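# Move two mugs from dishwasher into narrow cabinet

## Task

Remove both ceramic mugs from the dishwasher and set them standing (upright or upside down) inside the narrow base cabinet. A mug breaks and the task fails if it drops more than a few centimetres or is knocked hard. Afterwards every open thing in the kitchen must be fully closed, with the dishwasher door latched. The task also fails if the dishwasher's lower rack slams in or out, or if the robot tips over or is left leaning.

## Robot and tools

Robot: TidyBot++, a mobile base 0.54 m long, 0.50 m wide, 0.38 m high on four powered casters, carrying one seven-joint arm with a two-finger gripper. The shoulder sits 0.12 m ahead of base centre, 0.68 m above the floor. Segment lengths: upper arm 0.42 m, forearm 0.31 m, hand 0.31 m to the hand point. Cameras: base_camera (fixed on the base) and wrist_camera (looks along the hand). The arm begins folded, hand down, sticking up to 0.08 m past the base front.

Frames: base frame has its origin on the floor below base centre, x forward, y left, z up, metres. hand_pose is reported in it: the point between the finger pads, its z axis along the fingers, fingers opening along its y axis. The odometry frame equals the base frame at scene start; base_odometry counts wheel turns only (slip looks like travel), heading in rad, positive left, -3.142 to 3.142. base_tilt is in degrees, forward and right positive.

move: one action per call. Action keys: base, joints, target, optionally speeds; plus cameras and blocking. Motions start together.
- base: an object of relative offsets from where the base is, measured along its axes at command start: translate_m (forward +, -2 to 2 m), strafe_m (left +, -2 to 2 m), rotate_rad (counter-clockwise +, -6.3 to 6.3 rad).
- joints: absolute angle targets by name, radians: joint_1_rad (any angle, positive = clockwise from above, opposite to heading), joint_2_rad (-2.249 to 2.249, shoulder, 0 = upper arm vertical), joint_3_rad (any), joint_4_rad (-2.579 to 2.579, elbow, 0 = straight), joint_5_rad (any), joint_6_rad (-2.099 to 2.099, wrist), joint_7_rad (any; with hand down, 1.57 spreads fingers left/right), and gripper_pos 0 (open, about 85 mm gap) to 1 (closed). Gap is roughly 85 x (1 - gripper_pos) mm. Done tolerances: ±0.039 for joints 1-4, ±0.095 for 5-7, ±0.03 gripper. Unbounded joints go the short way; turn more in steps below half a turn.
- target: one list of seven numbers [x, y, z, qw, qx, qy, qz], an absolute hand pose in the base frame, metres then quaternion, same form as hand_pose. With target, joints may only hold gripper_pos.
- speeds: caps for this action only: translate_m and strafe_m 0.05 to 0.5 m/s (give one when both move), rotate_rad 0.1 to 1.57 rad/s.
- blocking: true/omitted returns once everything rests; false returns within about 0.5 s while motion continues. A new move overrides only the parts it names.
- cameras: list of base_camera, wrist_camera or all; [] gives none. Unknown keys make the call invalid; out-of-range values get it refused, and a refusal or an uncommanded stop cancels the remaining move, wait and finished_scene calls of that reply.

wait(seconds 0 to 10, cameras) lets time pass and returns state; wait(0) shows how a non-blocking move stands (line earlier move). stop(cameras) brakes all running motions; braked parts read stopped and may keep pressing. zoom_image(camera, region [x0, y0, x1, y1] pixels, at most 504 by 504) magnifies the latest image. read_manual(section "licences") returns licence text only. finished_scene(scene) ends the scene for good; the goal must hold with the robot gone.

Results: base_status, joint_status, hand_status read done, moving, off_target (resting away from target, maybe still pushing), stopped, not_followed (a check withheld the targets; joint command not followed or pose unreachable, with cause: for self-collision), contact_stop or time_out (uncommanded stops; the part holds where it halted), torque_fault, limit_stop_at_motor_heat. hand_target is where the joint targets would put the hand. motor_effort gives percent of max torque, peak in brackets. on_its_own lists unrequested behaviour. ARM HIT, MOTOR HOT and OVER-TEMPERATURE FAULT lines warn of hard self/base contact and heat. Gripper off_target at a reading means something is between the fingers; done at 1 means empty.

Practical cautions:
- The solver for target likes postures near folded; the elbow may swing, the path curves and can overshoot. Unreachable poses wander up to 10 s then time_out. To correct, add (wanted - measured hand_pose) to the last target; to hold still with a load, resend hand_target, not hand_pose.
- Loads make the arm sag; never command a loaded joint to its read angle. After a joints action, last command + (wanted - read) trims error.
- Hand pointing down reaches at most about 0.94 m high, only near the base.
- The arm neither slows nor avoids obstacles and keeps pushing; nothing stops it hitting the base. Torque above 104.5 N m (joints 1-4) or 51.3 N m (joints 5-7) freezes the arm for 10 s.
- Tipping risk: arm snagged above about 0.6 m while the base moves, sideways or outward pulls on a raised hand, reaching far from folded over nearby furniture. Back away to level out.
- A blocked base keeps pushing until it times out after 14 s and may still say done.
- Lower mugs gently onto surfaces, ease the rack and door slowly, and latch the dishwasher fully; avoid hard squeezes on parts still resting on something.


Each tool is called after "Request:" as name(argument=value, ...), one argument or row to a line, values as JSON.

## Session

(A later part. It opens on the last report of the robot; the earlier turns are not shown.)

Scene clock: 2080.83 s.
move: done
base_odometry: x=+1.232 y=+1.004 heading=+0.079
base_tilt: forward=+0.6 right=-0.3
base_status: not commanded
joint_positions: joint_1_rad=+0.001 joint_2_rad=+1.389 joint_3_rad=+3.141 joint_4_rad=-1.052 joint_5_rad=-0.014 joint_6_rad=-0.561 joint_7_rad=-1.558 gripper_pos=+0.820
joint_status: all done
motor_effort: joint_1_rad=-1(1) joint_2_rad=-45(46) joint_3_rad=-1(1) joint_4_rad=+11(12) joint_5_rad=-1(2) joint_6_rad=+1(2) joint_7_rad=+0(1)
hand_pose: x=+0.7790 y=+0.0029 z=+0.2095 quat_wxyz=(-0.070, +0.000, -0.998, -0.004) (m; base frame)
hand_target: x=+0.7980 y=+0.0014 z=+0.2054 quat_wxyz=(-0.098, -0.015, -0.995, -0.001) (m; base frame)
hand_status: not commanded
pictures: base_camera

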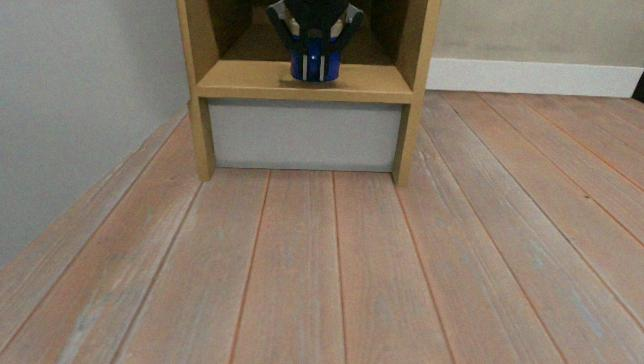

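Request:
move(
  joints={"gripper_pos": 0.6},
  cameras=["base_camera"],
)

Request:
zoom_image(
  camera="base_camera",
  region=[270, 20, 370, 100],
)

Scene clock: 2083.87 s.
move: done
base_odometry: x=+1.232 y=+1.004 heading=+0.079
base_tilt: forward=+0.6 right=-0.4
base_status: not commanded
joint_positions: joint_1_rad=+0.001 joint_2_rad=+1.389 joint_3_rad=+3.141 joint_4_rad=-1.052 joint_5_rad=-0.014 joint_6_rad=-0.561 joint_7_rad=-1.558 gripper_pos=+0.600
joint_status: all done
motor_effort: joint_1_rad=-1(1) joint_2_rad=-45(46) joint_3_rad=-1(1) joint_4_rad=+11(12) joint_5_rad=-2(2) joint_6_rad=+0(2) joint_7_rad=+0(0)
hand_pose: x=+0.7790 y=+0.0029 z=+0.2095 quat_wxyz=(-0.070, +0.000, -0.998, -0.004) (m; base frame)
hand_target: x=+0.7980 y=+0.0014 z=+0.2054 quat_wxyz=(-0.098, -0.015, -0.995, -0.001) (m; base frame)
hand_status: not commanded
pictures: base_camera

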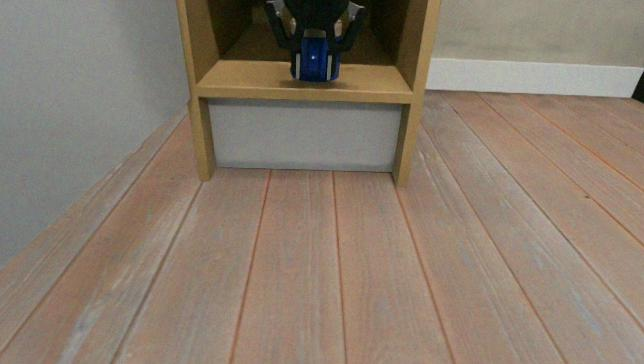

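Scaled by 5.040.

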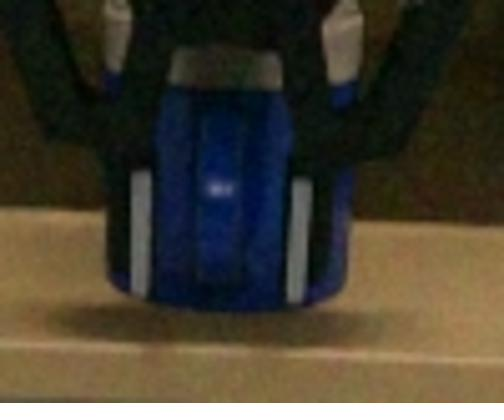

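Request:
move(
  base={"translate_m": -0.10},
  speeds={"translate_m": 0.06},
  cameras=["base_camera", "wrist_camera"],
)

Request:
zoom_image(
  camera="base_camera",
  region=[220, 0, 420, 110],
)

Scene clock: 2090.27 s.
move: done
base_odometry: x=+1.132 y=+0.996 heading=+0.078
base_tilt: forward=+0.5 right=-0.3
base_status: done
joint_positions: joint_1_rad=+0.001 joint_2_rad=+1.389 joint_3_rad=+3.141 joint_4_rad=-1.049 joint_5_rad=-0.014 joint_6_rad=-0.560 joint_7_rad=-1.558 gripper_pos=+0.600
joint_status: not commanded
motor_effort: joint_1_rad=-1(3) joint_2_rad=-46(48) joint_3_rad=-1(1) joint_4_rad=+11(13) joint_5_rad=-2(3) joint_6_rad=+1(2) joint_7_rad=+0(1)
hand_pose: x=+0.7810 y=+0.0029 z=+0.2104 quat_wxyz=(-0.072, +0.000, -0.997, -0.004) (m; base frame)
hand_target: x=+0.7980 y=+0.0014 z=+0.2054 quat_wxyz=(-0.098, -0.015, -0.995, -0.001) (m; base frame)
hand_status: not commanded
pictures: base_camera, wrist_camera
camera_calibration:
wrist_camera: T_world_to_cam=[[-0.0238275, 0.998984, -0.0382618, 0.0320636], [0.991142, 0.0286075, 0.129687, -0.742128], [0.130649, -0.0348328, -0.990817, 0.237372], [0, 0, 0, 1]] pos_world=[0.705305, -0.00253224, 0.332663]

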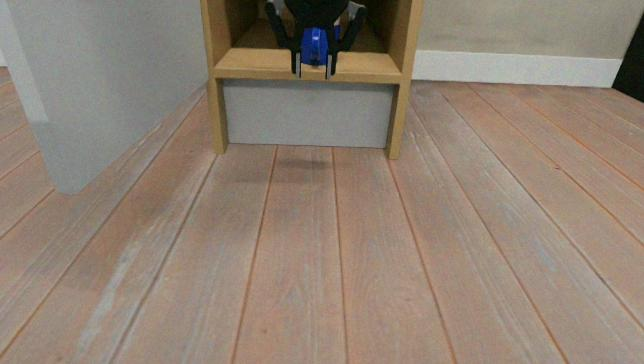

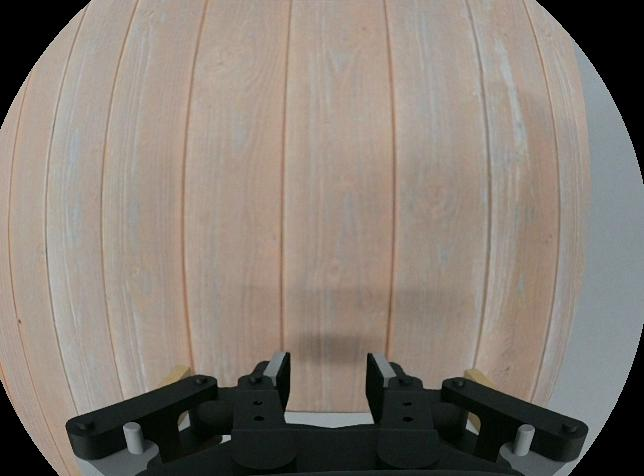

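Scaled by 2.520.

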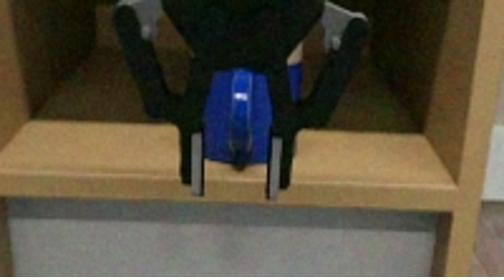

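Request:
move(
  base={"translate_m": -0.24},
  speeds={"translate_m": 0.15},
  cameras=["base_camera"],
)

Request:
zoom_image(
  camera="base_camera",
  region=[220, 0, 420, 110],
)

Request:
move(
  joints={"joint_7_rad": 0.0, "gripper_pos": 0.45},
  cameras=[],
)

Request:
move(
  joints={"joint_7_rad": 1.571, "joint_6_rad": 0.53},
  cameras=["base_camera", "wrist_camera"],
)

Scene clock: 2100.80 s.
move: done
base_odometry: x=+0.893 y=+0.977 heading=+0.078
base_tilt: forward=+0.5 right=-0.3
base_status: done
joint_positions: joint_1_rad=+0.001 joint_2_rad=+1.389 joint_3_rad=+3.141 joint_4_rad=-1.045 joint_5_rad=-0.014 joint_6_rad=-0.559 joint_7_rad=-1.558 gripper_pos=+0.600
joint_status: not commanded
motor_effort: joint_1_rad=-1(2) joint_2_rad=-46(47) joint_3_rad=-1(1) joint_4_rad=+11(13) joint_5_rad=-2(2) joint_6_rad=+1(2) joint_7_rad=+0(1)
hand_pose: x=+0.7833 y=+0.0029 z=+0.2113 quat_wxyz=(-0.074, +0.000, -0.997, -0.004) (m; base frame)
hand_target: x=+0.7980 y=+0.0014 z=+0.2054 quat_wxyz=(-0.098, -0.015, -0.995, -0.001) (m; base frame)
hand_status: not commanded
pictures: base_camera

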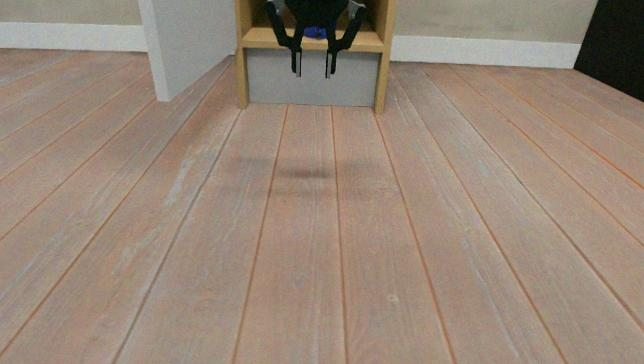

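Scaled by 2.520.

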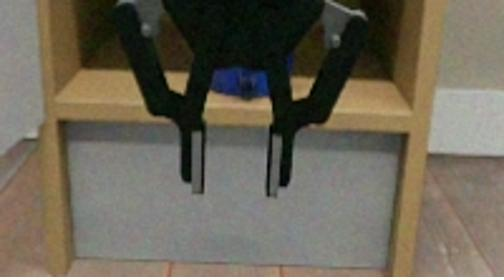

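Scene clock: 2102.97 s.
move: done
base_odometry: x=+0.893 y=+0.977 heading=+0.078
base_tilt: forward=+0.5 right=-0.3
base_status: not commanded
joint_positions: joint_1_rad=+0.001 joint_2_rad=+1.389 joint_3_rad=+3.141 joint_4_rad=-1.045 joint_5_rad=-0.014 joint_6_rad=-0.559 joint_7_rad=-0.043 gripper_pos=+0.450
joint_status: all done
motor_effort: joint_1_rad=-1(1) joint_2_rad=-46(46) joint_3_rad=-1(1) joint_4_rad=+12(12) joint_5_rad=-1(3) joint_6_rad=+1(2) joint_7_rad=+0(1)
hand_pose: x=+0.7833 y=+0.0029 z=+0.2113 quat_wxyz=(-0.056, +0.686, -0.724, +0.048) (m; base frame)
hand_target: x=+0.7980 y=+0.0014 z=+0.2054 quat_wxyz=(-0.069, +0.704, -0.704, +0.069) (m; base frame)
hand_status: not commanded
pictures: none
No camera images: "cameras" was empty.

Scene clock: 2105.10 s.
move: done
base_odometry: x=+0.893 y=+0.977 heading=+0.078
base_tilt: forward=+0.6 right=-0.3
base_status: not commanded
joint_positions: joint_1_rad=+0.001 joint_2_rad=+1.389 joint_3_rad=+3.141 joint_4_rad=-1.043 joint_5_rad=-0.014 joint_6_rad=+0.470 joint_7_rad=+1.528 gripper_pos=+0.450
joint_status: all done
motor_effort: joint_1_rad=-1(1) joint_2_rad=-50(51) joint_3_rad=-1(1) joint_4_rad=+16(16) joint_5_rad=+0(2) joint_6_rad=+8(9) joint_7_rad=+0(2)
hand_pose: x=+1.0256 y=-0.0016 z=+0.4011 quat_wxyz=(-0.013, +0.830, -0.025, +0.556) (m; base frame)
hand_target: x=+1.0313 y=+0.0013 z=+0.4077 quat_wxyz=(+0.000, +0.816, +0.000, +0.578) (m; base frame)
hand_status: not commanded
pictures: base_camera, wrist_camera
camera_calibration:
wrist_camera: T_world_to_cam=[[0.0214714, -0.999034, -0.0383488, 0.0000278285], [-0.367092, 0.0278004, -0.929769, 0.808852], [0.929937, 0.034041, -0.366141, -0.675942], [0, 0, 0, 1]] pos_world=[0.925506, 0.00055111, 0.504557]

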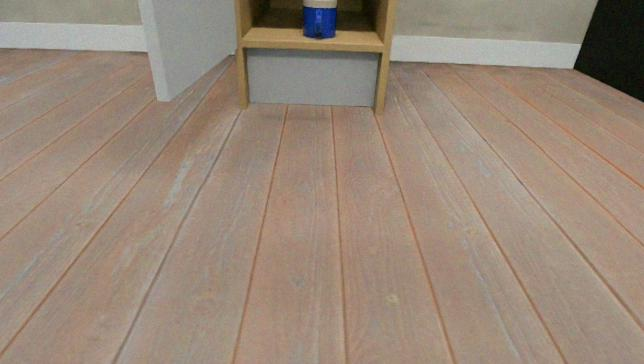

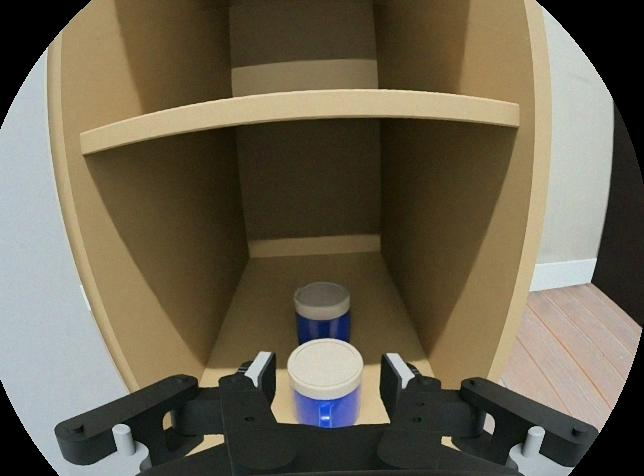

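Request:
zoom_image(
  camera="base_camera",
  region=[220, 0, 420, 110],
)

Request:
zoom_image(
  camera="wrist_camera",
  region=[180, 220, 460, 440],
)

Scaled by 2.520.

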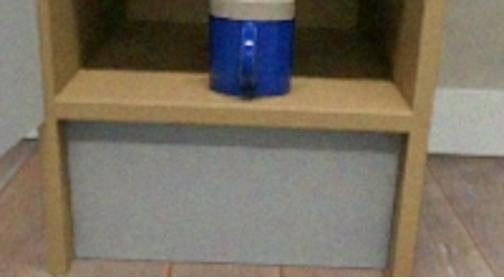

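Scaled by 1.800.

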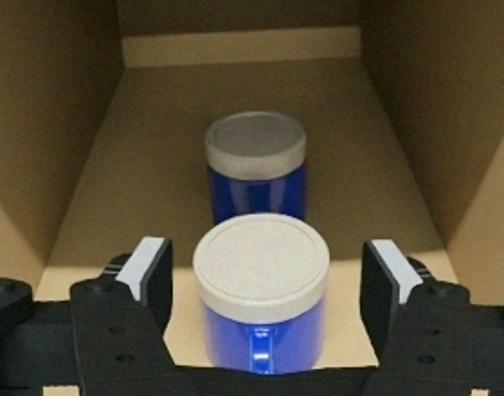

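Request:
move(
  joints={"joint_2_rad": 1.785, "joint_4_rad": -0.70, "joint_6_rad": 0.54},
  cameras=["base_camera", "wrist_camera"],
)

Request:
zoom_image(
  camera="wrist_camera",
  region=[200, 100, 450, 310],
)

Scene clock: 2126.57 s.
move: done
base_odometry: x=+0.893 y=+0.977 heading=+0.078
base_tilt: forward=+0.6 right=-0.2
base_status: not commanded
joint_positions: joint_1_rad=+0.001 joint_2_rad=+1.774 joint_3_rad=+3.141 joint_4_rad=-0.721 joint_5_rad=-0.014 joint_6_rad=+0.485 joint_7_rad=+1.528 gripper_pos=+0.450
joint_status: all done
motor_effort: joint_1_rad=-1(1) joint_2_rad=-48(54) joint_3_rad=-1(1) joint_4_rad=+15(17) joint_5_rad=-1(3) joint_6_rad=+8(9) joint_7_rad=+0(1)
hand_pose: x=+1.0023 y=-0.0017 z=+0.2137 quat_wxyz=(-0.012, +0.844, -0.025, +0.536) (m; base frame)
hand_target: x=+1.0118 y=+0.0013 z=+0.2296 quat_wxyz=(+0.000, +0.826, +0.000, +0.563) (m; base frame)
hand_status: not commanded
pictures: base_camera, wrist_camera
camera_calibration:
wrist_camera: T_world_to_cam=[[0.0195585, -0.999052, -0.0389035, -0.00467059], [-0.411942, 0.0274022, -0.910798, 0.666948], [0.911, 0.0338398, -0.411015, -0.694273], [0, 0, 0, 1]] pos_world=[0.907318, 0.000552042, 0.321917]

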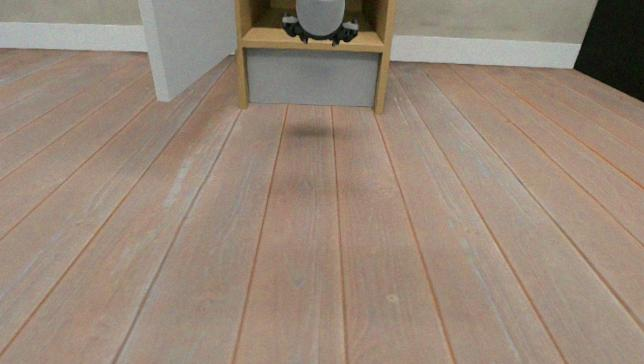

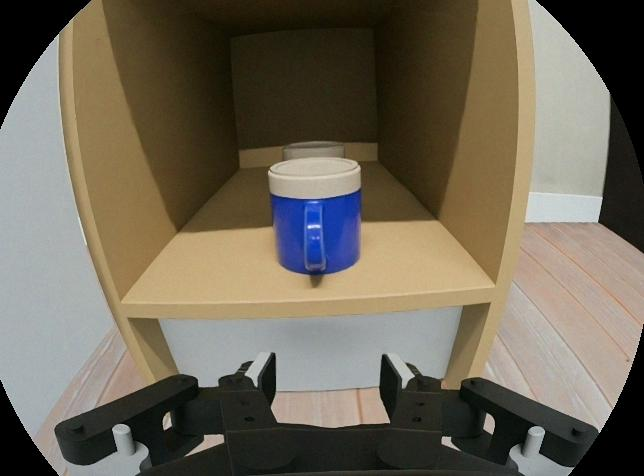

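Scaled by 2.016.

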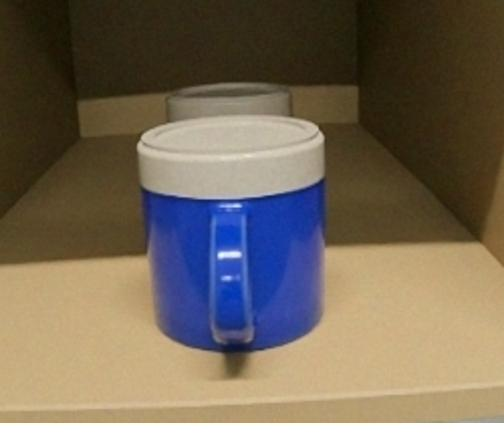

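Request:
move(
  base={"translate_m": 0.12},
  speeds={"translate_m": 0.1},
  cameras=["wrist_camera"],
)

Request:
zoom_image(
  camera="wrist_camera",
  region=[200, 180, 450, 430],
)

Scene clock: 2147.87 s.
move: done
base_odometry: x=+1.013 y=+0.986 heading=+0.078
base_tilt: forward=+0.6 right=-0.3
base_status: done
joint_positions: joint_1_rad=+0.001 joint_2_rad=+1.774 joint_3_rad=+3.141 joint_4_rad=-0.717 joint_5_rad=-0.014 joint_6_rad=+0.485 joint_7_rad=+1.528 gripper_pos=+0.450
joint_status: not commanded
motor_effort: joint_1_rad=-1(3) joint_2_rad=-49(50) joint_3_rad=+0(1) joint_4_rad=+15(16) joint_5_rad=-2(3) joint_6_rad=+8(9) joint_7_rad=+0(1)
hand_pose: x=+1.0037 y=-0.0017 z=+0.2155 quat_wxyz=(-0.012, +0.843, -0.025, +0.538) (m; base frame)
hand_target: x=+1.0118 y=+0.0013 z=+0.2296 quat_wxyz=(+0.000, +0.826, +0.000, +0.563) (m; base frame)
hand_status: not commanded
pictures: wrist_camera
camera_calibration:
wrist_camera: T_world_to_cam=[[0.0197136, -0.999052, -0.0388225, -0.00480599], [-0.408349, 0.0273982, -0.912414, 0.665811], [0.912613, 0.0338402, -0.407422, -0.697263], [0, 0, 0, 1]] pos_world=[0.908309, 0.000552056, 0.323229]

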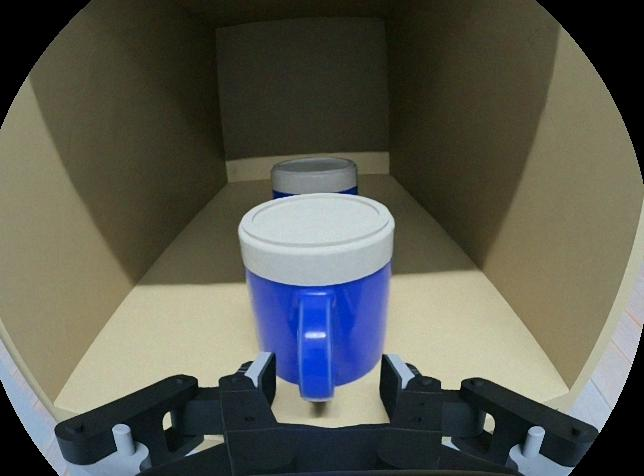

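Scaled by 2.016.

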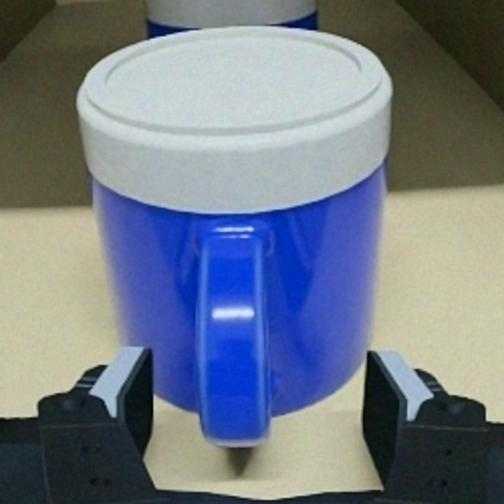

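Request:
move(
  base={"translate_m": 0.075},
  speeds={"translate_m": 0.06},
  cameras=["wrist_camera"],
)

Request:
zoom_image(
  camera="wrist_camera",
  region=[200, 130, 450, 380],
)

Scene clock: 2154.40 s.
move: done
base_odometry: x=+1.087 y=+0.992 heading=+0.079
base_tilt: forward=+0.6 right=-0.3
base_status: done
joint_positions: joint_1_rad=+0.001 joint_2_rad=+1.774 joint_3_rad=+3.141 joint_4_rad=-0.717 joint_5_rad=-0.014 joint_6_rad=+0.486 joint_7_rad=+1.528 gripper_pos=+0.450
joint_status: not commanded
motor_effort: joint_1_rad=+0(2) joint_2_rad=-49(51) joint_3_rad=-1(1) joint_4_rad=+15(17) joint_5_rad=-2(2) joint_6_rad=+8(9) joint_7_rad=+0(1)
hand_pose: x=+1.0040 y=-0.0017 z=+0.2159 quat_wxyz=(-0.012, +0.842, -0.025, +0.538) (m; base frame)
hand_target: x=+1.0118 y=+0.0013 z=+0.2296 quat_wxyz=(+0.000, +0.826, +0.000, +0.563) (m; base frame)
hand_status: not commanded
pictures: wrist_camera
camera_calibration:
wrist_camera: T_world_to_cam=[[0.0197521, -0.999052, -0.0388028, -0.00483555], [-0.40745, 0.0273978, -0.912816, 0.665572], [0.913014, 0.0338402, -0.406523, -0.697935], [0, 0, 0, 1]] pos_world=[0.908507, 0.000552057, 0.323631]

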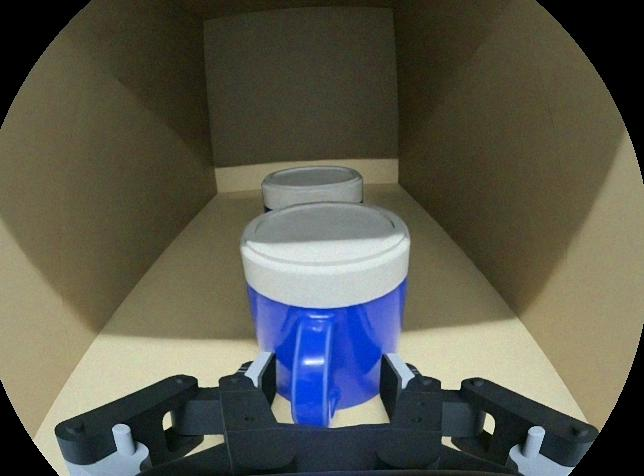

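Scaled by 2.016.

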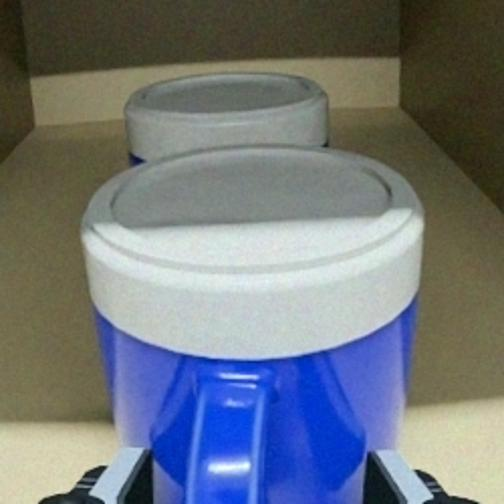

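Request:
move(
  base={"translate_m": -0.10},
  speeds={"translate_m": 0.07},
  cameras=["wrist_camera"],
)

Request:
move(
  base={"translate_m": -0.20},
  speeds={"translate_m": 0.15},
  cameras=["base_camera", "wrist_camera"],
)

Scene clock: 2171.60 s.
move: done
base_odometry: x=+0.987 y=+0.984 heading=+0.078
base_tilt: forward=+0.5 right=-0.4
base_status: done
joint_positions: joint_1_rad=+0.001 joint_2_rad=+1.774 joint_3_rad=+3.141 joint_4_rad=-0.716 joint_5_rad=-0.014 joint_6_rad=+0.486 joint_7_rad=+1.528 gripper_pos=+0.450
joint_status: not commanded
motor_effort: joint_1_rad=-1(2) joint_2_rad=-49(51) joint_3_rad=-1(1) joint_4_rad=+15(16) joint_5_rad=-1(2) joint_6_rad=+7(9) joint_7_rad=+0(1)
hand_pose: x=+1.0044 y=-0.0017 z=+0.2165 quat_wxyz=(-0.012, +0.842, -0.025, +0.539) (m; base frame)
hand_target: x=+1.0118 y=+0.0013 z=+0.2296 quat_wxyz=(+0.000, +0.826, +0.000, +0.563) (m; base frame)
hand_status: not commanded
pictures: wrist_camera
camera_calibration:
wrist_camera: T_world_to_cam=[[0.0198018, -0.999052, -0.0387778, -0.0048791], [-0.406226, 0.0274001, -0.913362, 0.665126], [0.913558, 0.0338388, -0.405298, -0.698933], [0, 0, 0, 1]] pos_world=[0.908804, 0.000552047, 0.324035]

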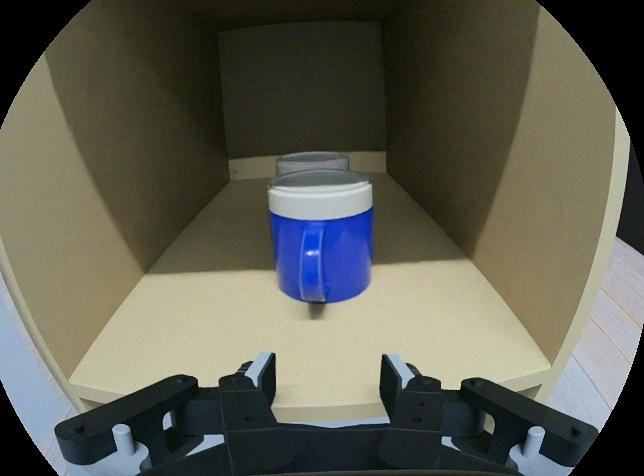

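Scene clock: 2173.63 s.
move: done
base_odometry: x=+0.788 y=+0.968 heading=+0.077
base_tilt: forward=+0.6 right=-0.3
base_status: done
joint_positions: joint_1_rad=+0.001 joint_2_rad=+1.774 joint_3_rad=+3.141 joint_4_rad=-0.714 joint_5_rad=-0.014 joint_6_rad=+0.486 joint_7_rad=+1.528 gripper_pos=+0.450
joint_status: not commanded
motor_effort: joint_1_rad=-1(3) joint_2_rad=-49(51) joint_3_rad=-1(1) joint_4_rad=+15(16) joint_5_rad=+0(3) joint_6_rad=+8(9) joint_7_rad=+0(1)
hand_pose: x=+1.0050 y=-0.0017 z=+0.2172 quat_wxyz=(-0.012, +0.842, -0.025, +0.539) (m; base frame)
hand_target: x=+1.0118 y=+0.0013 z=+0.2296 quat_wxyz=(+0.000, +0.826, +0.000, +0.563) (m; base frame)
hand_status: not commanded
pictures: base_camera, wrist_camera
camera_calibration:
wrist_camera: T_world_to_cam=[[0.0198666, -0.999052, -0.0387442, -0.00493328], [-0.404751, 0.0273978, -0.914017, 0.664711], [0.914211, 0.0338402, -0.403823, -0.700123], [0, 0, 0, 1]] pos_world=[0.9092, 0.000552057, 0.32464]

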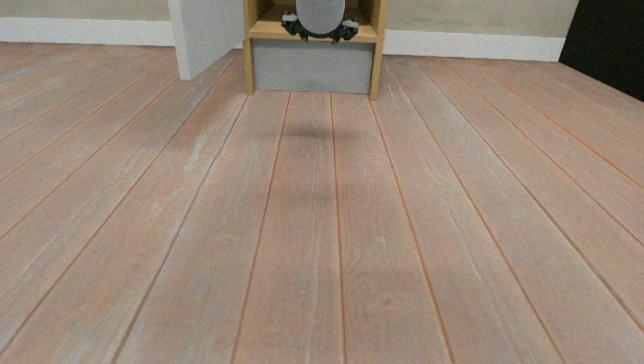

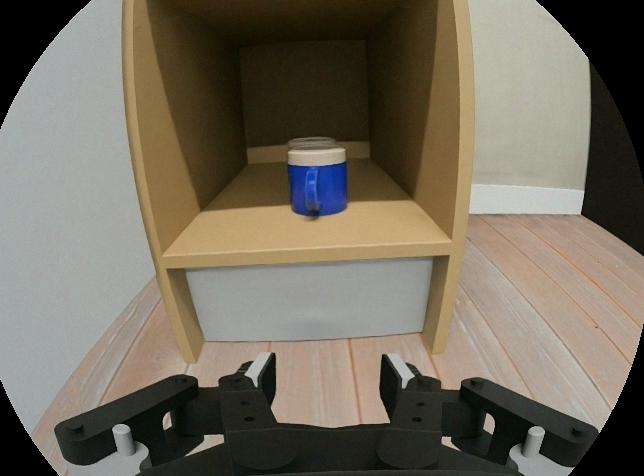

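Request:
move(
  joints={"joint_2_rad": 0.41, "joint_4_rad": -2.222, "joint_6_rad": 0.97, "joint_7_rad": 1.571, "gripper_pos": 0.95},
  cameras=["wrist_camera"],
)

Request:
move(
  base={"strafe_m": 0.30, "translate_m": -0.02},
  speeds={"strafe_m": 0.25},
  cameras=["base_camera", "wrist_camera"],
)

Scene clock: 2203.47 s.
move: done
base_odometry: x=+0.788 y=+0.968 heading=+0.077
base_tilt: forward=+0.5 right=-0.3
base_status: not commanded
joint_positions: joint_1_rad=+0.001 joint_2_rad=+0.418 joint_3_rad=+3.141 joint_4_rad=-2.208 joint_5_rad=-0.014 joint_6_rad=+0.908 joint_7_rad=+1.528 gripper_pos=+0.950
joint_status: all done
motor_effort: joint_1_rad=-1(1) joint_2_rad=-27(53) joint_3_rad=+0(1) joint_4_rad=+14(17) joint_5_rad=-1(2) joint_6_rad=+9(11) joint_7_rad=+0(1)
hand_pose: x=+0.7527 y=-0.0027 z=+0.7469 quat_wxyz=(-0.012, +0.757, -0.023, +0.653) (m; base frame)
hand_target: x=+0.7501 y=+0.0013 z=+0.7649 quat_wxyz=(+0.000, +0.739, +0.000, +0.674) (m; base frame)
hand_status: not commanded
pictures: wrist_camera
camera_calibration:
wrist_camera: T_world_to_cam=[[0.0261018, -0.999295, -0.0269879, 0.00611386], [-0.13253, 0.0232996, -0.990905, 0.899342], [0.990835, 0.0294411, -0.131828, -0.516364], [0, 0, 0, 1]] pos_world=[0.630662, 0.000357558, 0.823257]

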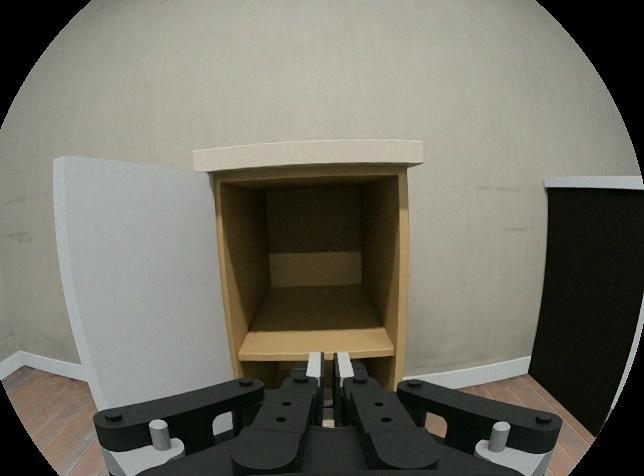

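Scene clock: 2205.57 s.
move: done
base_odometry: x=+0.745 y=+1.266 heading=+0.077
base_tilt: forward=+0.5 right=-0.3
base_status: done
joint_positions: joint_1_rad=+0.001 joint_2_rad=+0.418 joint_3_rad=+3.142 joint_4_rad=-2.209 joint_5_rad=-0.014 joint_6_rad=+0.911 joint_7_rad=+1.528 gripper_pos=+0.950
joint_status: not commanded
motor_effort: joint_1_rad=-1(4) joint_2_rad=-27(28) joint_3_rad=+0(2) joint_4_rad=+13(14) joint_5_rad=-2(3) joint_6_rad=+10(10) joint_7_rad=+0(1)
hand_pose: x=+0.7526 y=-0.0027 z=+0.7477 quat_wxyz=(-0.012, +0.756, -0.023, +0.654) (m; base frame)
hand_target: x=+0.7501 y=+0.0013 z=+0.7649 quat_wxyz=(+0.000, +0.739, +0.000, +0.674) (m; base frame)
hand_status: not commanded
pictures: base_camera, wrist_camera
camera_calibration:
wrist_camera: T_world_to_cam=[[0.0261747, -0.999297, -0.0268291, 0.00595641], [-0.130327, 0.023198, -0.9912, 0.898669], [0.991125, 0.0294409, -0.129629, -0.518088], [0, 0, 0, 1]] pos_world=[0.630455, 0.000357884, 0.823761]

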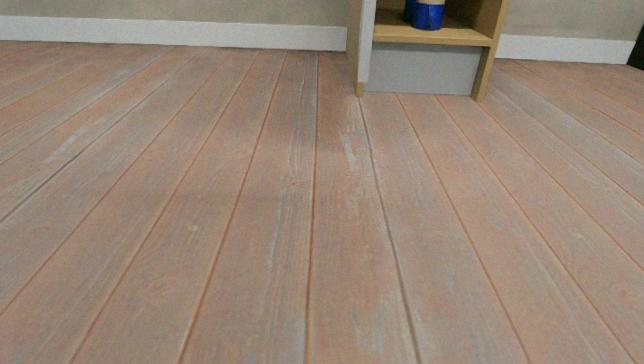

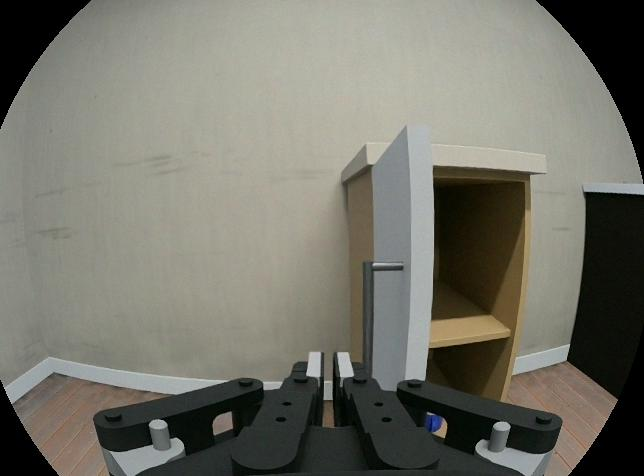

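Request:
move(
  joints={"joint_2_rad": 0.265, "joint_4_rad": -2.125, "joint_6_rad": 0.71},
  base={"translate_m": 0.11},
  speeds={"translate_m": 0.15},
  cameras=["base_camera", "wrist_camera"],
)

Scene clock: 2258.40 s.
move: done
base_odometry: x=+0.854 y=+1.275 heading=+0.078
base_tilt: forward=+0.6 right=-0.3
base_status: done
joint_positions: joint_1_rad=+0.001 joint_2_rad=+0.268 joint_3_rad=+3.142 joint_4_rad=-2.141 joint_5_rad=-0.014 joint_6_rad=+0.764 joint_7_rad=+1.528 gripper_pos=+0.950
joint_status: all done
motor_effort: joint_1_rad=-1(1) joint_2_rad=-26(29) joint_3_rad=+0(1) joint_4_rad=+17(17) joint_5_rad=-2(2) joint_6_rad=+9(10) joint_7_rad=+0(0)
hand_pose: x=+0.7511 y=-0.0023 z=+0.8307 quat_wxyz=(-0.014, +0.733, -0.023, +0.680) (m; base frame)
hand_target: x=+0.7533 y=+0.0013 z=+0.8243 quat_wxyz=(+0.000, +0.745, +0.000, +0.667) (m; base frame)
hand_status: not commanded
pictures: base_camera, wrist_camera
camera_calibration:
wrist_camera: T_world_to_cam=[[0.0292281, -0.999225, -0.0263811, 0.0060124], [-0.0597038, 0.0246001, -0.997913, 0.933261], [0.997788, 0.0307421, -0.0589384, -0.569454], [0, 0, 0, 1]] pos_world=[0.623738, 0.000555651, 0.897909]

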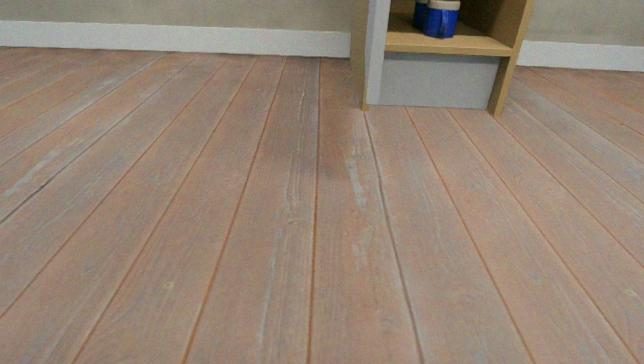

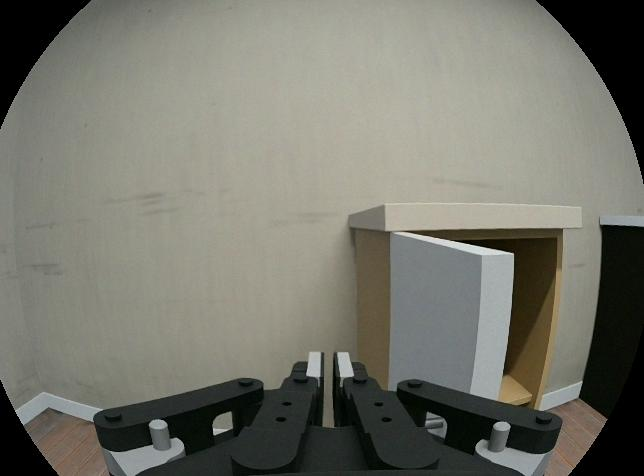

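Request:
move(
  base={"translate_m": 0.047, "strafe_m": -0.03},
  speeds={"translate_m": 0.1},
  cameras=["wrist_camera"],
)

Scene clock: 2264.90 s.
move: done
base_odometry: x=+0.904 y=+1.248 heading=+0.078
base_tilt: forward=+0.6 right=-0.3
base_status: done
joint_positions: joint_1_rad=+0.001 joint_2_rad=+0.267 joint_3_rad=+3.142 joint_4_rad=-2.141 joint_5_rad=-0.014 joint_6_rad=+0.763 joint_7_rad=+1.528 gripper_pos=+0.950
joint_status: not commanded
motor_effort: joint_1_rad=-1(2) joint_2_rad=-25(27) joint_3_rad=+0(2) joint_4_rad=+16(18) joint_5_rad=-1(2) joint_6_rad=+8(10) joint_7_rad=+0(1)
hand_pose: x=+0.7510 y=-0.0022 z=+0.8312 quat_wxyz=(-0.014, +0.732, -0.023, +0.680) (m; base frame)
hand_target: x=+0.7533 y=+0.0013 z=+0.8243 quat_wxyz=(+0.000, +0.745, +0.000, +0.667) (m; base frame)
hand_status: not commanded
pictures: wrist_camera
camera_calibration:
wrist_camera: T_world_to_cam=[[0.0293371, -0.999222, -0.0263721, 0.00595002], [-0.0593017, 0.0245971, -0.997937, 0.933425], [0.997809, 0.0308405, -0.0585339, -0.569706], [0, 0, 0, 1]] pos_world=[0.623637, 0.000555833, 0.898309]

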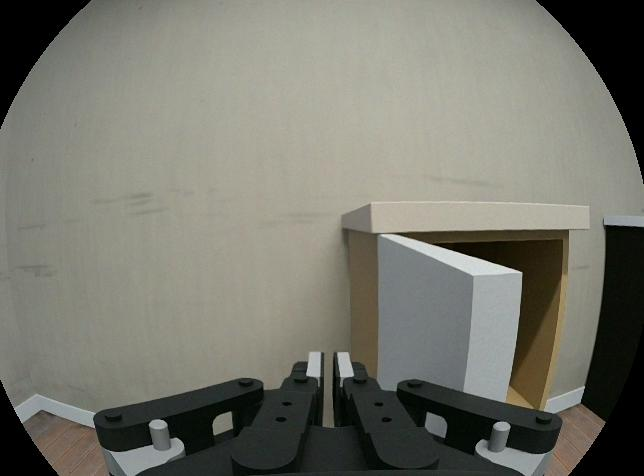

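Request:
move(
  base={"strafe_m": -0.07},
  speeds={"strafe_m": 0.08},
  cameras=["wrist_camera"],
)

Scene clock: 2270.87 s.
move: done
base_odometry: x=+0.909 y=+1.179 heading=+0.078
base_tilt: forward=+0.5 right=-0.4
base_status: done
joint_positions: joint_1_rad=+0.000 joint_2_rad=+0.267 joint_3_rad=+3.141 joint_4_rad=-2.141 joint_5_rad=-0.014 joint_6_rad=+0.762 joint_7_rad=+1.528 gripper_pos=+0.950
joint_status: not commanded
motor_effort: joint_1_rad=-1(3) joint_2_rad=-25(26) joint_3_rad=+0(4) joint_4_rad=+17(18) joint_5_rad=-2(3) joint_6_rad=+9(10) joint_7_rad=+0(1)
hand_pose: x=+0.7510 y=-0.0012 z=+0.8310 quat_wxyz=(-0.015, +0.733, -0.022, +0.680) (m; base frame)
hand_target: x=+0.7533 y=+0.0013 z=+0.8243 quat_wxyz=(+0.000, +0.745, +0.000, +0.667) (m; base frame)
hand_status: not commanded
pictures: wrist_camera
camera_calibration:
wrist_camera: T_world_to_cam=[[0.0311056, -0.999162, -0.0266065, 0.00585392], [-0.0601511, 0.0246998, -0.997884, 0.933792], [0.997705, 0.0326402, -0.0593323, -0.569057], [0, 0, 0, 1]] pos_world=[0.623737, 0.00135865, 0.898208]

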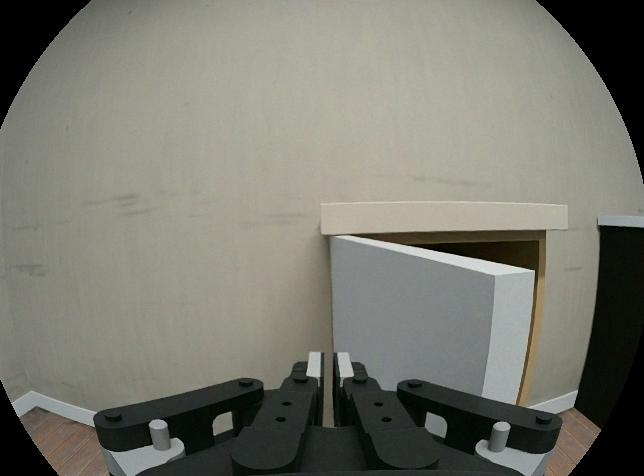

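Request:
move(
  base={"strafe_m": -0.08, "translate_m": 0.015},
  speeds={"strafe_m": 0.08},
  cameras=["wrist_camera"],
)

Scene clock: 2274.77 s.
move: done
base_odometry: x=+0.930 y=+1.100 heading=+0.078
base_tilt: forward=+0.5 right=-0.3
base_status: done
joint_positions: joint_1_rad=-0.001 joint_2_rad=+0.267 joint_3_rad=+3.140 joint_4_rad=-2.141 joint_5_rad=-0.014 joint_6_rad=+0.762 joint_7_rad=+1.528 gripper_pos=+0.950
joint_status: not commanded
motor_effort: joint_1_rad=-1(3) joint_2_rad=-25(27) joint_3_rad=+0(3) joint_4_rad=+16(18) joint_5_rad=-2(3) joint_6_rad=+10(10) joint_7_rad=+0(1)
hand_pose: x=+0.7509 y=-0.0004 z=+0.8308 quat_wxyz=(-0.015, +0.733, -0.022, +0.680) (m; base frame)
hand_target: x=+0.7533 y=+0.0013 z=+0.8243 quat_wxyz=(+0.000, +0.745, +0.000, +0.667) (m; base frame)
hand_status: not commanded
pictures: wrist_camera
camera_calibration:
wrist_camera: T_world_to_cam=[[0.0323901, -0.999119, -0.0266989, 0.00583475], [-0.0606872, 0.0246977, -0.997851, 0.933979], [0.997631, 0.0339408, -0.0598338, -0.568592], [0, 0, 0, 1]] pos_world=[0.623737, 0.00206093, 0.898107]

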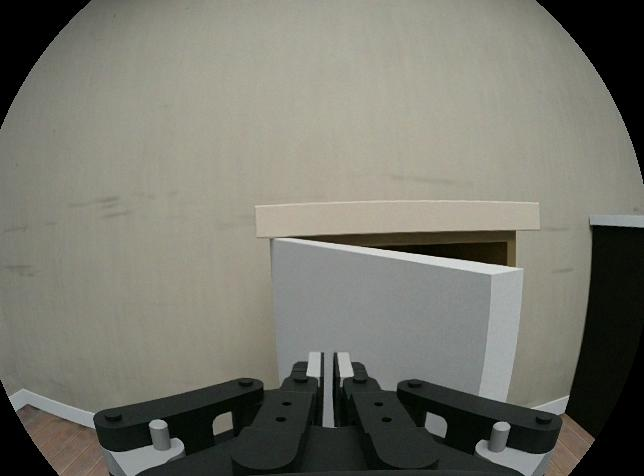

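Request:
move(
  base={"strafe_m": -0.07, "translate_m": 0.045},
  speeds={"strafe_m": 0.08},
  cameras=["wrist_camera"],
)

Scene clock: 2279.60 s.
move: done
base_odometry: x=+0.981 y=+1.033 heading=+0.078
base_tilt: forward=+0.5 right=-0.3
base_status: done
joint_positions: joint_1_rad=-0.001 joint_2_rad=+0.267 joint_3_rad=+3.140 joint_4_rad=-2.141 joint_5_rad=-0.014 joint_6_rad=+0.761 joint_7_rad=+1.528 gripper_pos=+0.950
joint_status: not commanded
motor_effort: joint_1_rad=-1(3) joint_2_rad=-25(27) joint_3_rad=+0(3) joint_4_rad=+17(18) joint_5_rad=-1(3) joint_6_rad=+9(10) joint_7_rad=+1(1)
hand_pose: x=+0.7509 y=+0.0002 z=+0.8310 quat_wxyz=(-0.016, +0.733, -0.022, +0.680) (m; base frame)
hand_target: x=+0.7533 y=+0.0013 z=+0.8243 quat_wxyz=(+0.000, +0.745, +0.000, +0.667) (m; base frame)
hand_status: not commanded
pictures: wrist_camera
camera_calibration:
wrist_camera: T_world_to_cam=[[0.0333843, -0.999084, -0.026762, 0.00568125], [-0.0608115, 0.0246967, -0.997844, 0.934234], [0.997591, 0.0349397, -0.0599313, -0.568383], [0, 0, 0, 1]] pos_world=[0.623636, 0.00246267, 0.898307]

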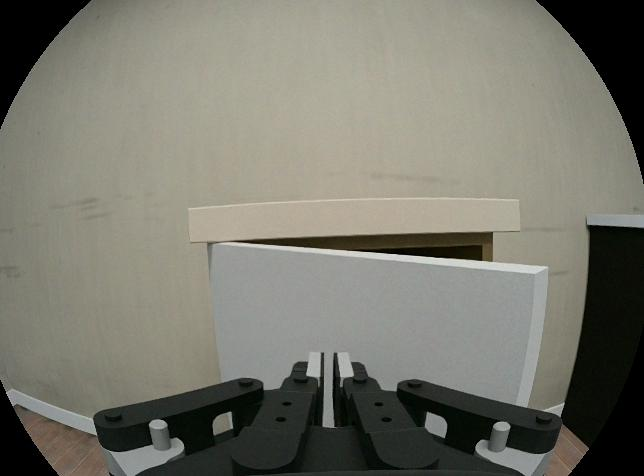

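Request:
move(
  base={"strafe_m": -0.06, "translate_m": 0.065},
  speeds={"strafe_m": 0.08},
  cameras=["wrist_camera"],
)

Request:
move(
  base={"strafe_m": -0.03, "translate_m": 0.07},
  speeds={"translate_m": 0.08},
  cameras=["wrist_camera"],
)

Scene clock: 2284.47 s.
move: done
base_odometry: x=+1.050 y=+0.978 heading=+0.078
base_tilt: forward=+0.6 right=-0.3
base_status: done
joint_positions: joint_1_rad=-0.001 joint_2_rad=+0.266 joint_3_rad=+3.139 joint_4_rad=-2.141 joint_5_rad=-0.014 joint_6_rad=+0.761 joint_7_rad=+1.528 gripper_pos=+0.950
joint_status: not commanded
motor_effort: joint_1_rad=-1(3) joint_2_rad=-25(27) joint_3_rad=+0(4) joint_4_rad=+17(19) joint_5_rad=-1(3) joint_6_rad=+9(10) joint_7_rad=+0(1)
hand_pose: x=+0.7508 y=+0.0006 z=+0.8312 quat_wxyz=(-0.016, +0.733, -0.021, +0.680) (m; base frame)
hand_target: x=+0.7533 y=+0.0013 z=+0.8243 quat_wxyz=(+0.000, +0.745, +0.000, +0.667) (m; base frame)
hand_status: not commanded
pictures: wrist_camera
camera_calibration:
wrist_camera: T_world_to_cam=[[0.0339762, -0.999061, -0.0268999, 0.00574519], [-0.0608287, 0.0247984, -0.99784, 0.934427], [0.99757, 0.0355391, -0.059929, -0.568272], [0, 0, 0, 1]] pos_world=[0.623535, 0.00276339, 0.898507]

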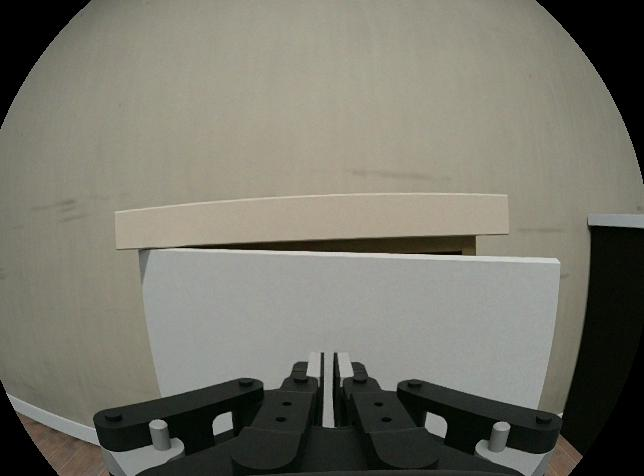

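Scene clock: 2285.97 s.
move: done
base_odometry: x=+1.122 y=+0.954 heading=+0.077
base_tilt: forward=+0.6 right=-0.3
base_status: done
joint_positions: joint_1_rad=-0.001 joint_2_rad=+0.265 joint_3_rad=+3.139 joint_4_rad=-2.141 joint_5_rad=-0.014 joint_6_rad=+0.760 joint_7_rad=+1.528 gripper_pos=+0.950
joint_status: not commanded
motor_effort: joint_1_rad=-1(2) joint_2_rad=-25(27) joint_3_rad=+0(2) joint_4_rad=+17(19) joint_5_rad=-2(2) joint_6_rad=+8(10) joint_7_rad=+0(1)
hand_pose: x=+0.7507 y=+0.0006 z=+0.8314 quat_wxyz=(-0.016, +0.733, -0.021, +0.680) (m; base frame)
hand_target: x=+0.7533 y=+0.0013 z=+0.8243 quat_wxyz=(+0.000, +0.745, +0.000, +0.667) (m; base frame)
hand_status: not commanded
pictures: wrist_camera
camera_calibration:
wrist_camera: T_world_to_cam=[[0.0340732, -0.999057, -0.0269068, 0.00579973], [-0.0609308, 0.0247958, -0.997834, 0.934676], [0.99756, 0.0356389, -0.0600284, -0.568069], [0, 0, 0, 1]] pos_world=[0.623436, 0.00286358, 0.898707]

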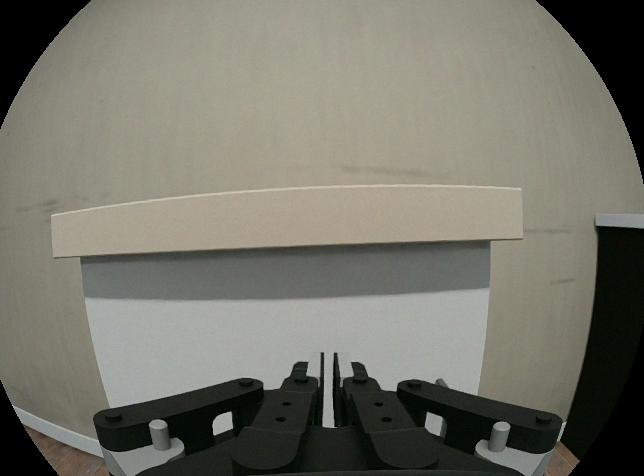

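Request:
move(
  base={"strafe_m": -0.11},
  speeds={"strafe_m": 0.1},
  cameras=["wrist_camera", "base_camera"],
)

Request:
zoom_image(
  camera="wrist_camera",
  region=[0, 170, 500, 470],
)

Scene clock: 2293.63 s.
move: done
base_odometry: x=+1.131 y=+0.844 heading=+0.077
base_tilt: forward=+0.6 right=-0.3
base_status: done
joint_positions: joint_1_rad=-0.001 joint_2_rad=+0.265 joint_3_rad=+3.139 joint_4_rad=-2.141 joint_5_rad=-0.014 joint_6_rad=+0.759 joint_7_rad=+1.528 gripper_pos=+0.950
joint_status: not commanded
motor_effort: joint_1_rad=-1(3) joint_2_rad=-25(26) joint_3_rad=+0(2) joint_4_rad=+17(17) joint_5_rad=-1(2) joint_6_rad=+8(10) joint_7_rad=+0(1)
hand_pose: x=+0.7507 y=+0.0007 z=+0.8314 quat_wxyz=(-0.016, +0.733, -0.021, +0.680) (m; base frame)
hand_target: x=+0.7533 y=+0.0013 z=+0.8243 quat_wxyz=(+0.000, +0.745, +0.000, +0.667) (m; base frame)
hand_status: not commanded
pictures: base_camera, wrist_camera
camera_calibration:
wrist_camera: T_world_to_cam=[[0.0340672, -0.999057, -0.0269194, 0.00581481], [-0.0611302, 0.0248017, -0.997822, 0.934789], [0.997548, 0.0356386, -0.0602276, -0.567883], [0, 0, 0, 1]] pos_world=[0.623436, 0.00286356, 0.898707]

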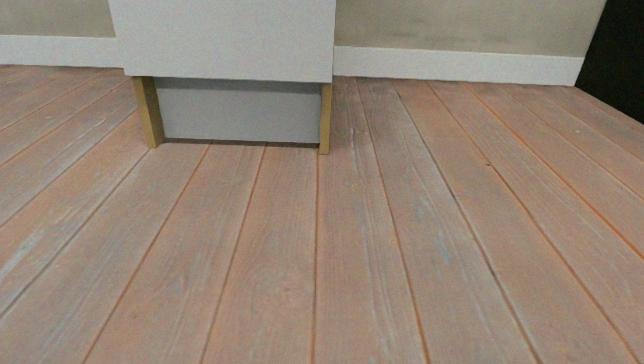

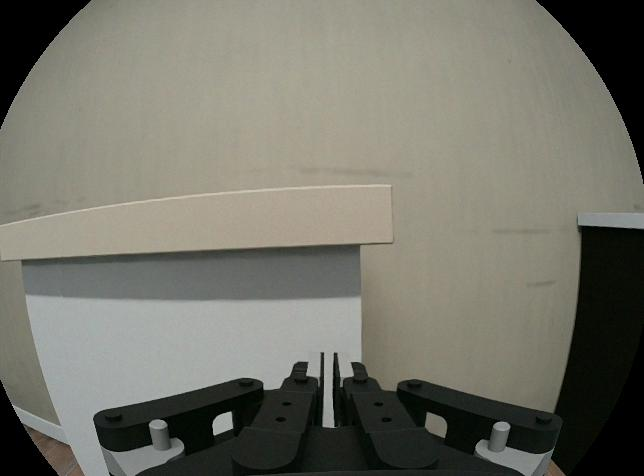

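Scaled by 1.008.

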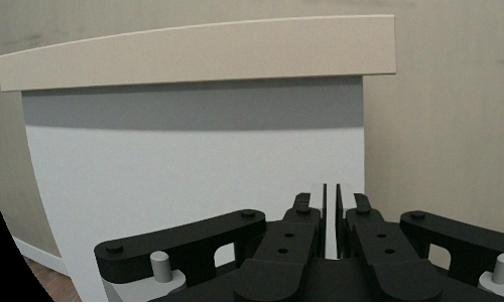

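Request:
move(
  base={"translate_m": 0.085},
  speeds={"translate_m": 0.1},
  cameras=["wrist_camera"],
)

Request:
move(
  base={"translate_m": 0.04},
  speeds={"translate_m": 0.05},
  cameras=["wrist_camera"],
)

Scene clock: 2304.57 s.
move: done
base_odometry: x=+1.216 y=+0.850 heading=+0.077
base_tilt: forward=+0.5 right=-0.3
base_status: done
joint_positions: joint_1_rad=-0.001 joint_2_rad=+0.264 joint_3_rad=+3.139 joint_4_rad=-2.140 joint_5_rad=-0.014 joint_6_rad=+0.759 joint_7_rad=+1.528 gripper_pos=+0.950
joint_status: not commanded
motor_effort: joint_1_rad=-1(1) joint_2_rad=-25(27) joint_3_rad=+0(0) joint_4_rad=+17(18) joint_5_rad=-1(2) joint_6_rad=+9(10) joint_7_rad=+0(1)
hand_pose: x=+0.7505 y=+0.0007 z=+0.8320 quat_wxyz=(-0.016, +0.733, -0.021, +0.680) (m; base frame)
hand_target: x=+0.7533 y=+0.0013 z=+0.8243 quat_wxyz=(+0.000, +0.745, +0.000, +0.667) (m; base frame)
hand_status: not commanded
pictures: wrist_camera
camera_calibration:
wrist_camera: T_world_to_cam=[[0.03409, -0.999057, -0.0268901, 0.00579733], [-0.0603331, 0.0247995, -0.99787, 0.934924], [0.997596, 0.0356398, -0.0594308, -0.568391], [0, 0, 0, 1]] pos_world=[0.623234, 0.00286356, 0.899308]

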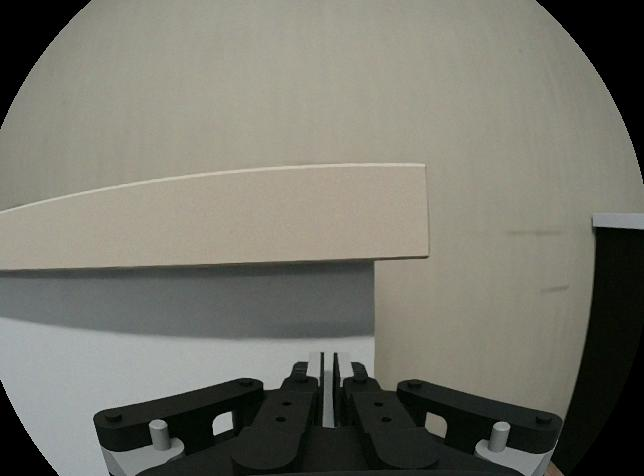

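Scene clock: 2305.93 s.
move: done
base_odometry: x=+1.255 y=+0.853 heading=+0.077
base_tilt: forward=+0.5 right=-0.4
base_status: done
joint_positions: joint_1_rad=-0.001 joint_2_rad=+0.191 joint_3_rad=+3.139 joint_4_rad=-2.225 joint_5_rad=-0.014 joint_6_rad=+0.756 joint_7_rad=+1.528 gripper_pos=+0.950
joint_status: not commanded
motor_effort: joint_1_rad=-2(2) joint_2_rad=-8(26) joint_3_rad=+0(3) joint_4_rad=+34(37) joint_5_rad=-1(3) joint_6_rad=+10(11) joint_7_rad=+0(1)
hand_pose: x=+0.7174 y=+0.0007 z=+0.8315 quat_wxyz=(-0.016, +0.738, -0.021, +0.674) (m; base frame)
hand_target: x=+0.7533 y=+0.0013 z=+0.8243 quat_wxyz=(+0.000, +0.745, +0.000, +0.667) (m; base frame)
hand_status: not commanded
pictures: wrist_camera
camera_calibration:
wrist_camera: T_world_to_cam=[[0.0338835, -0.999055, -0.0272344, 0.00736266], [-0.0758368, 0.0246013, -0.996817, 0.942673], [0.996544, 0.035841, -0.0749315, -0.521745], [0, 0, 0, 1]] pos_world=[0.591182, 0.00286455, 0.900778]

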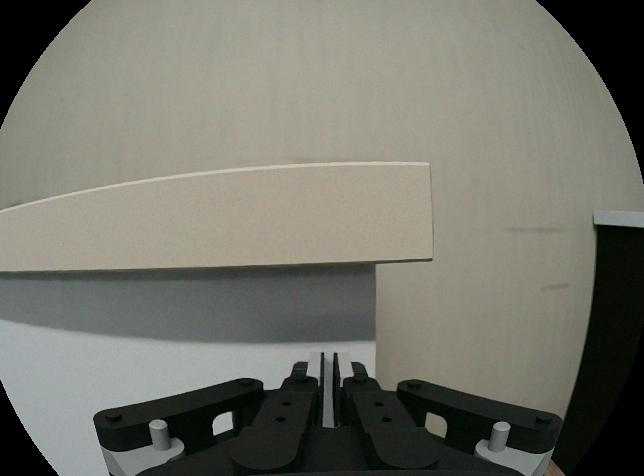

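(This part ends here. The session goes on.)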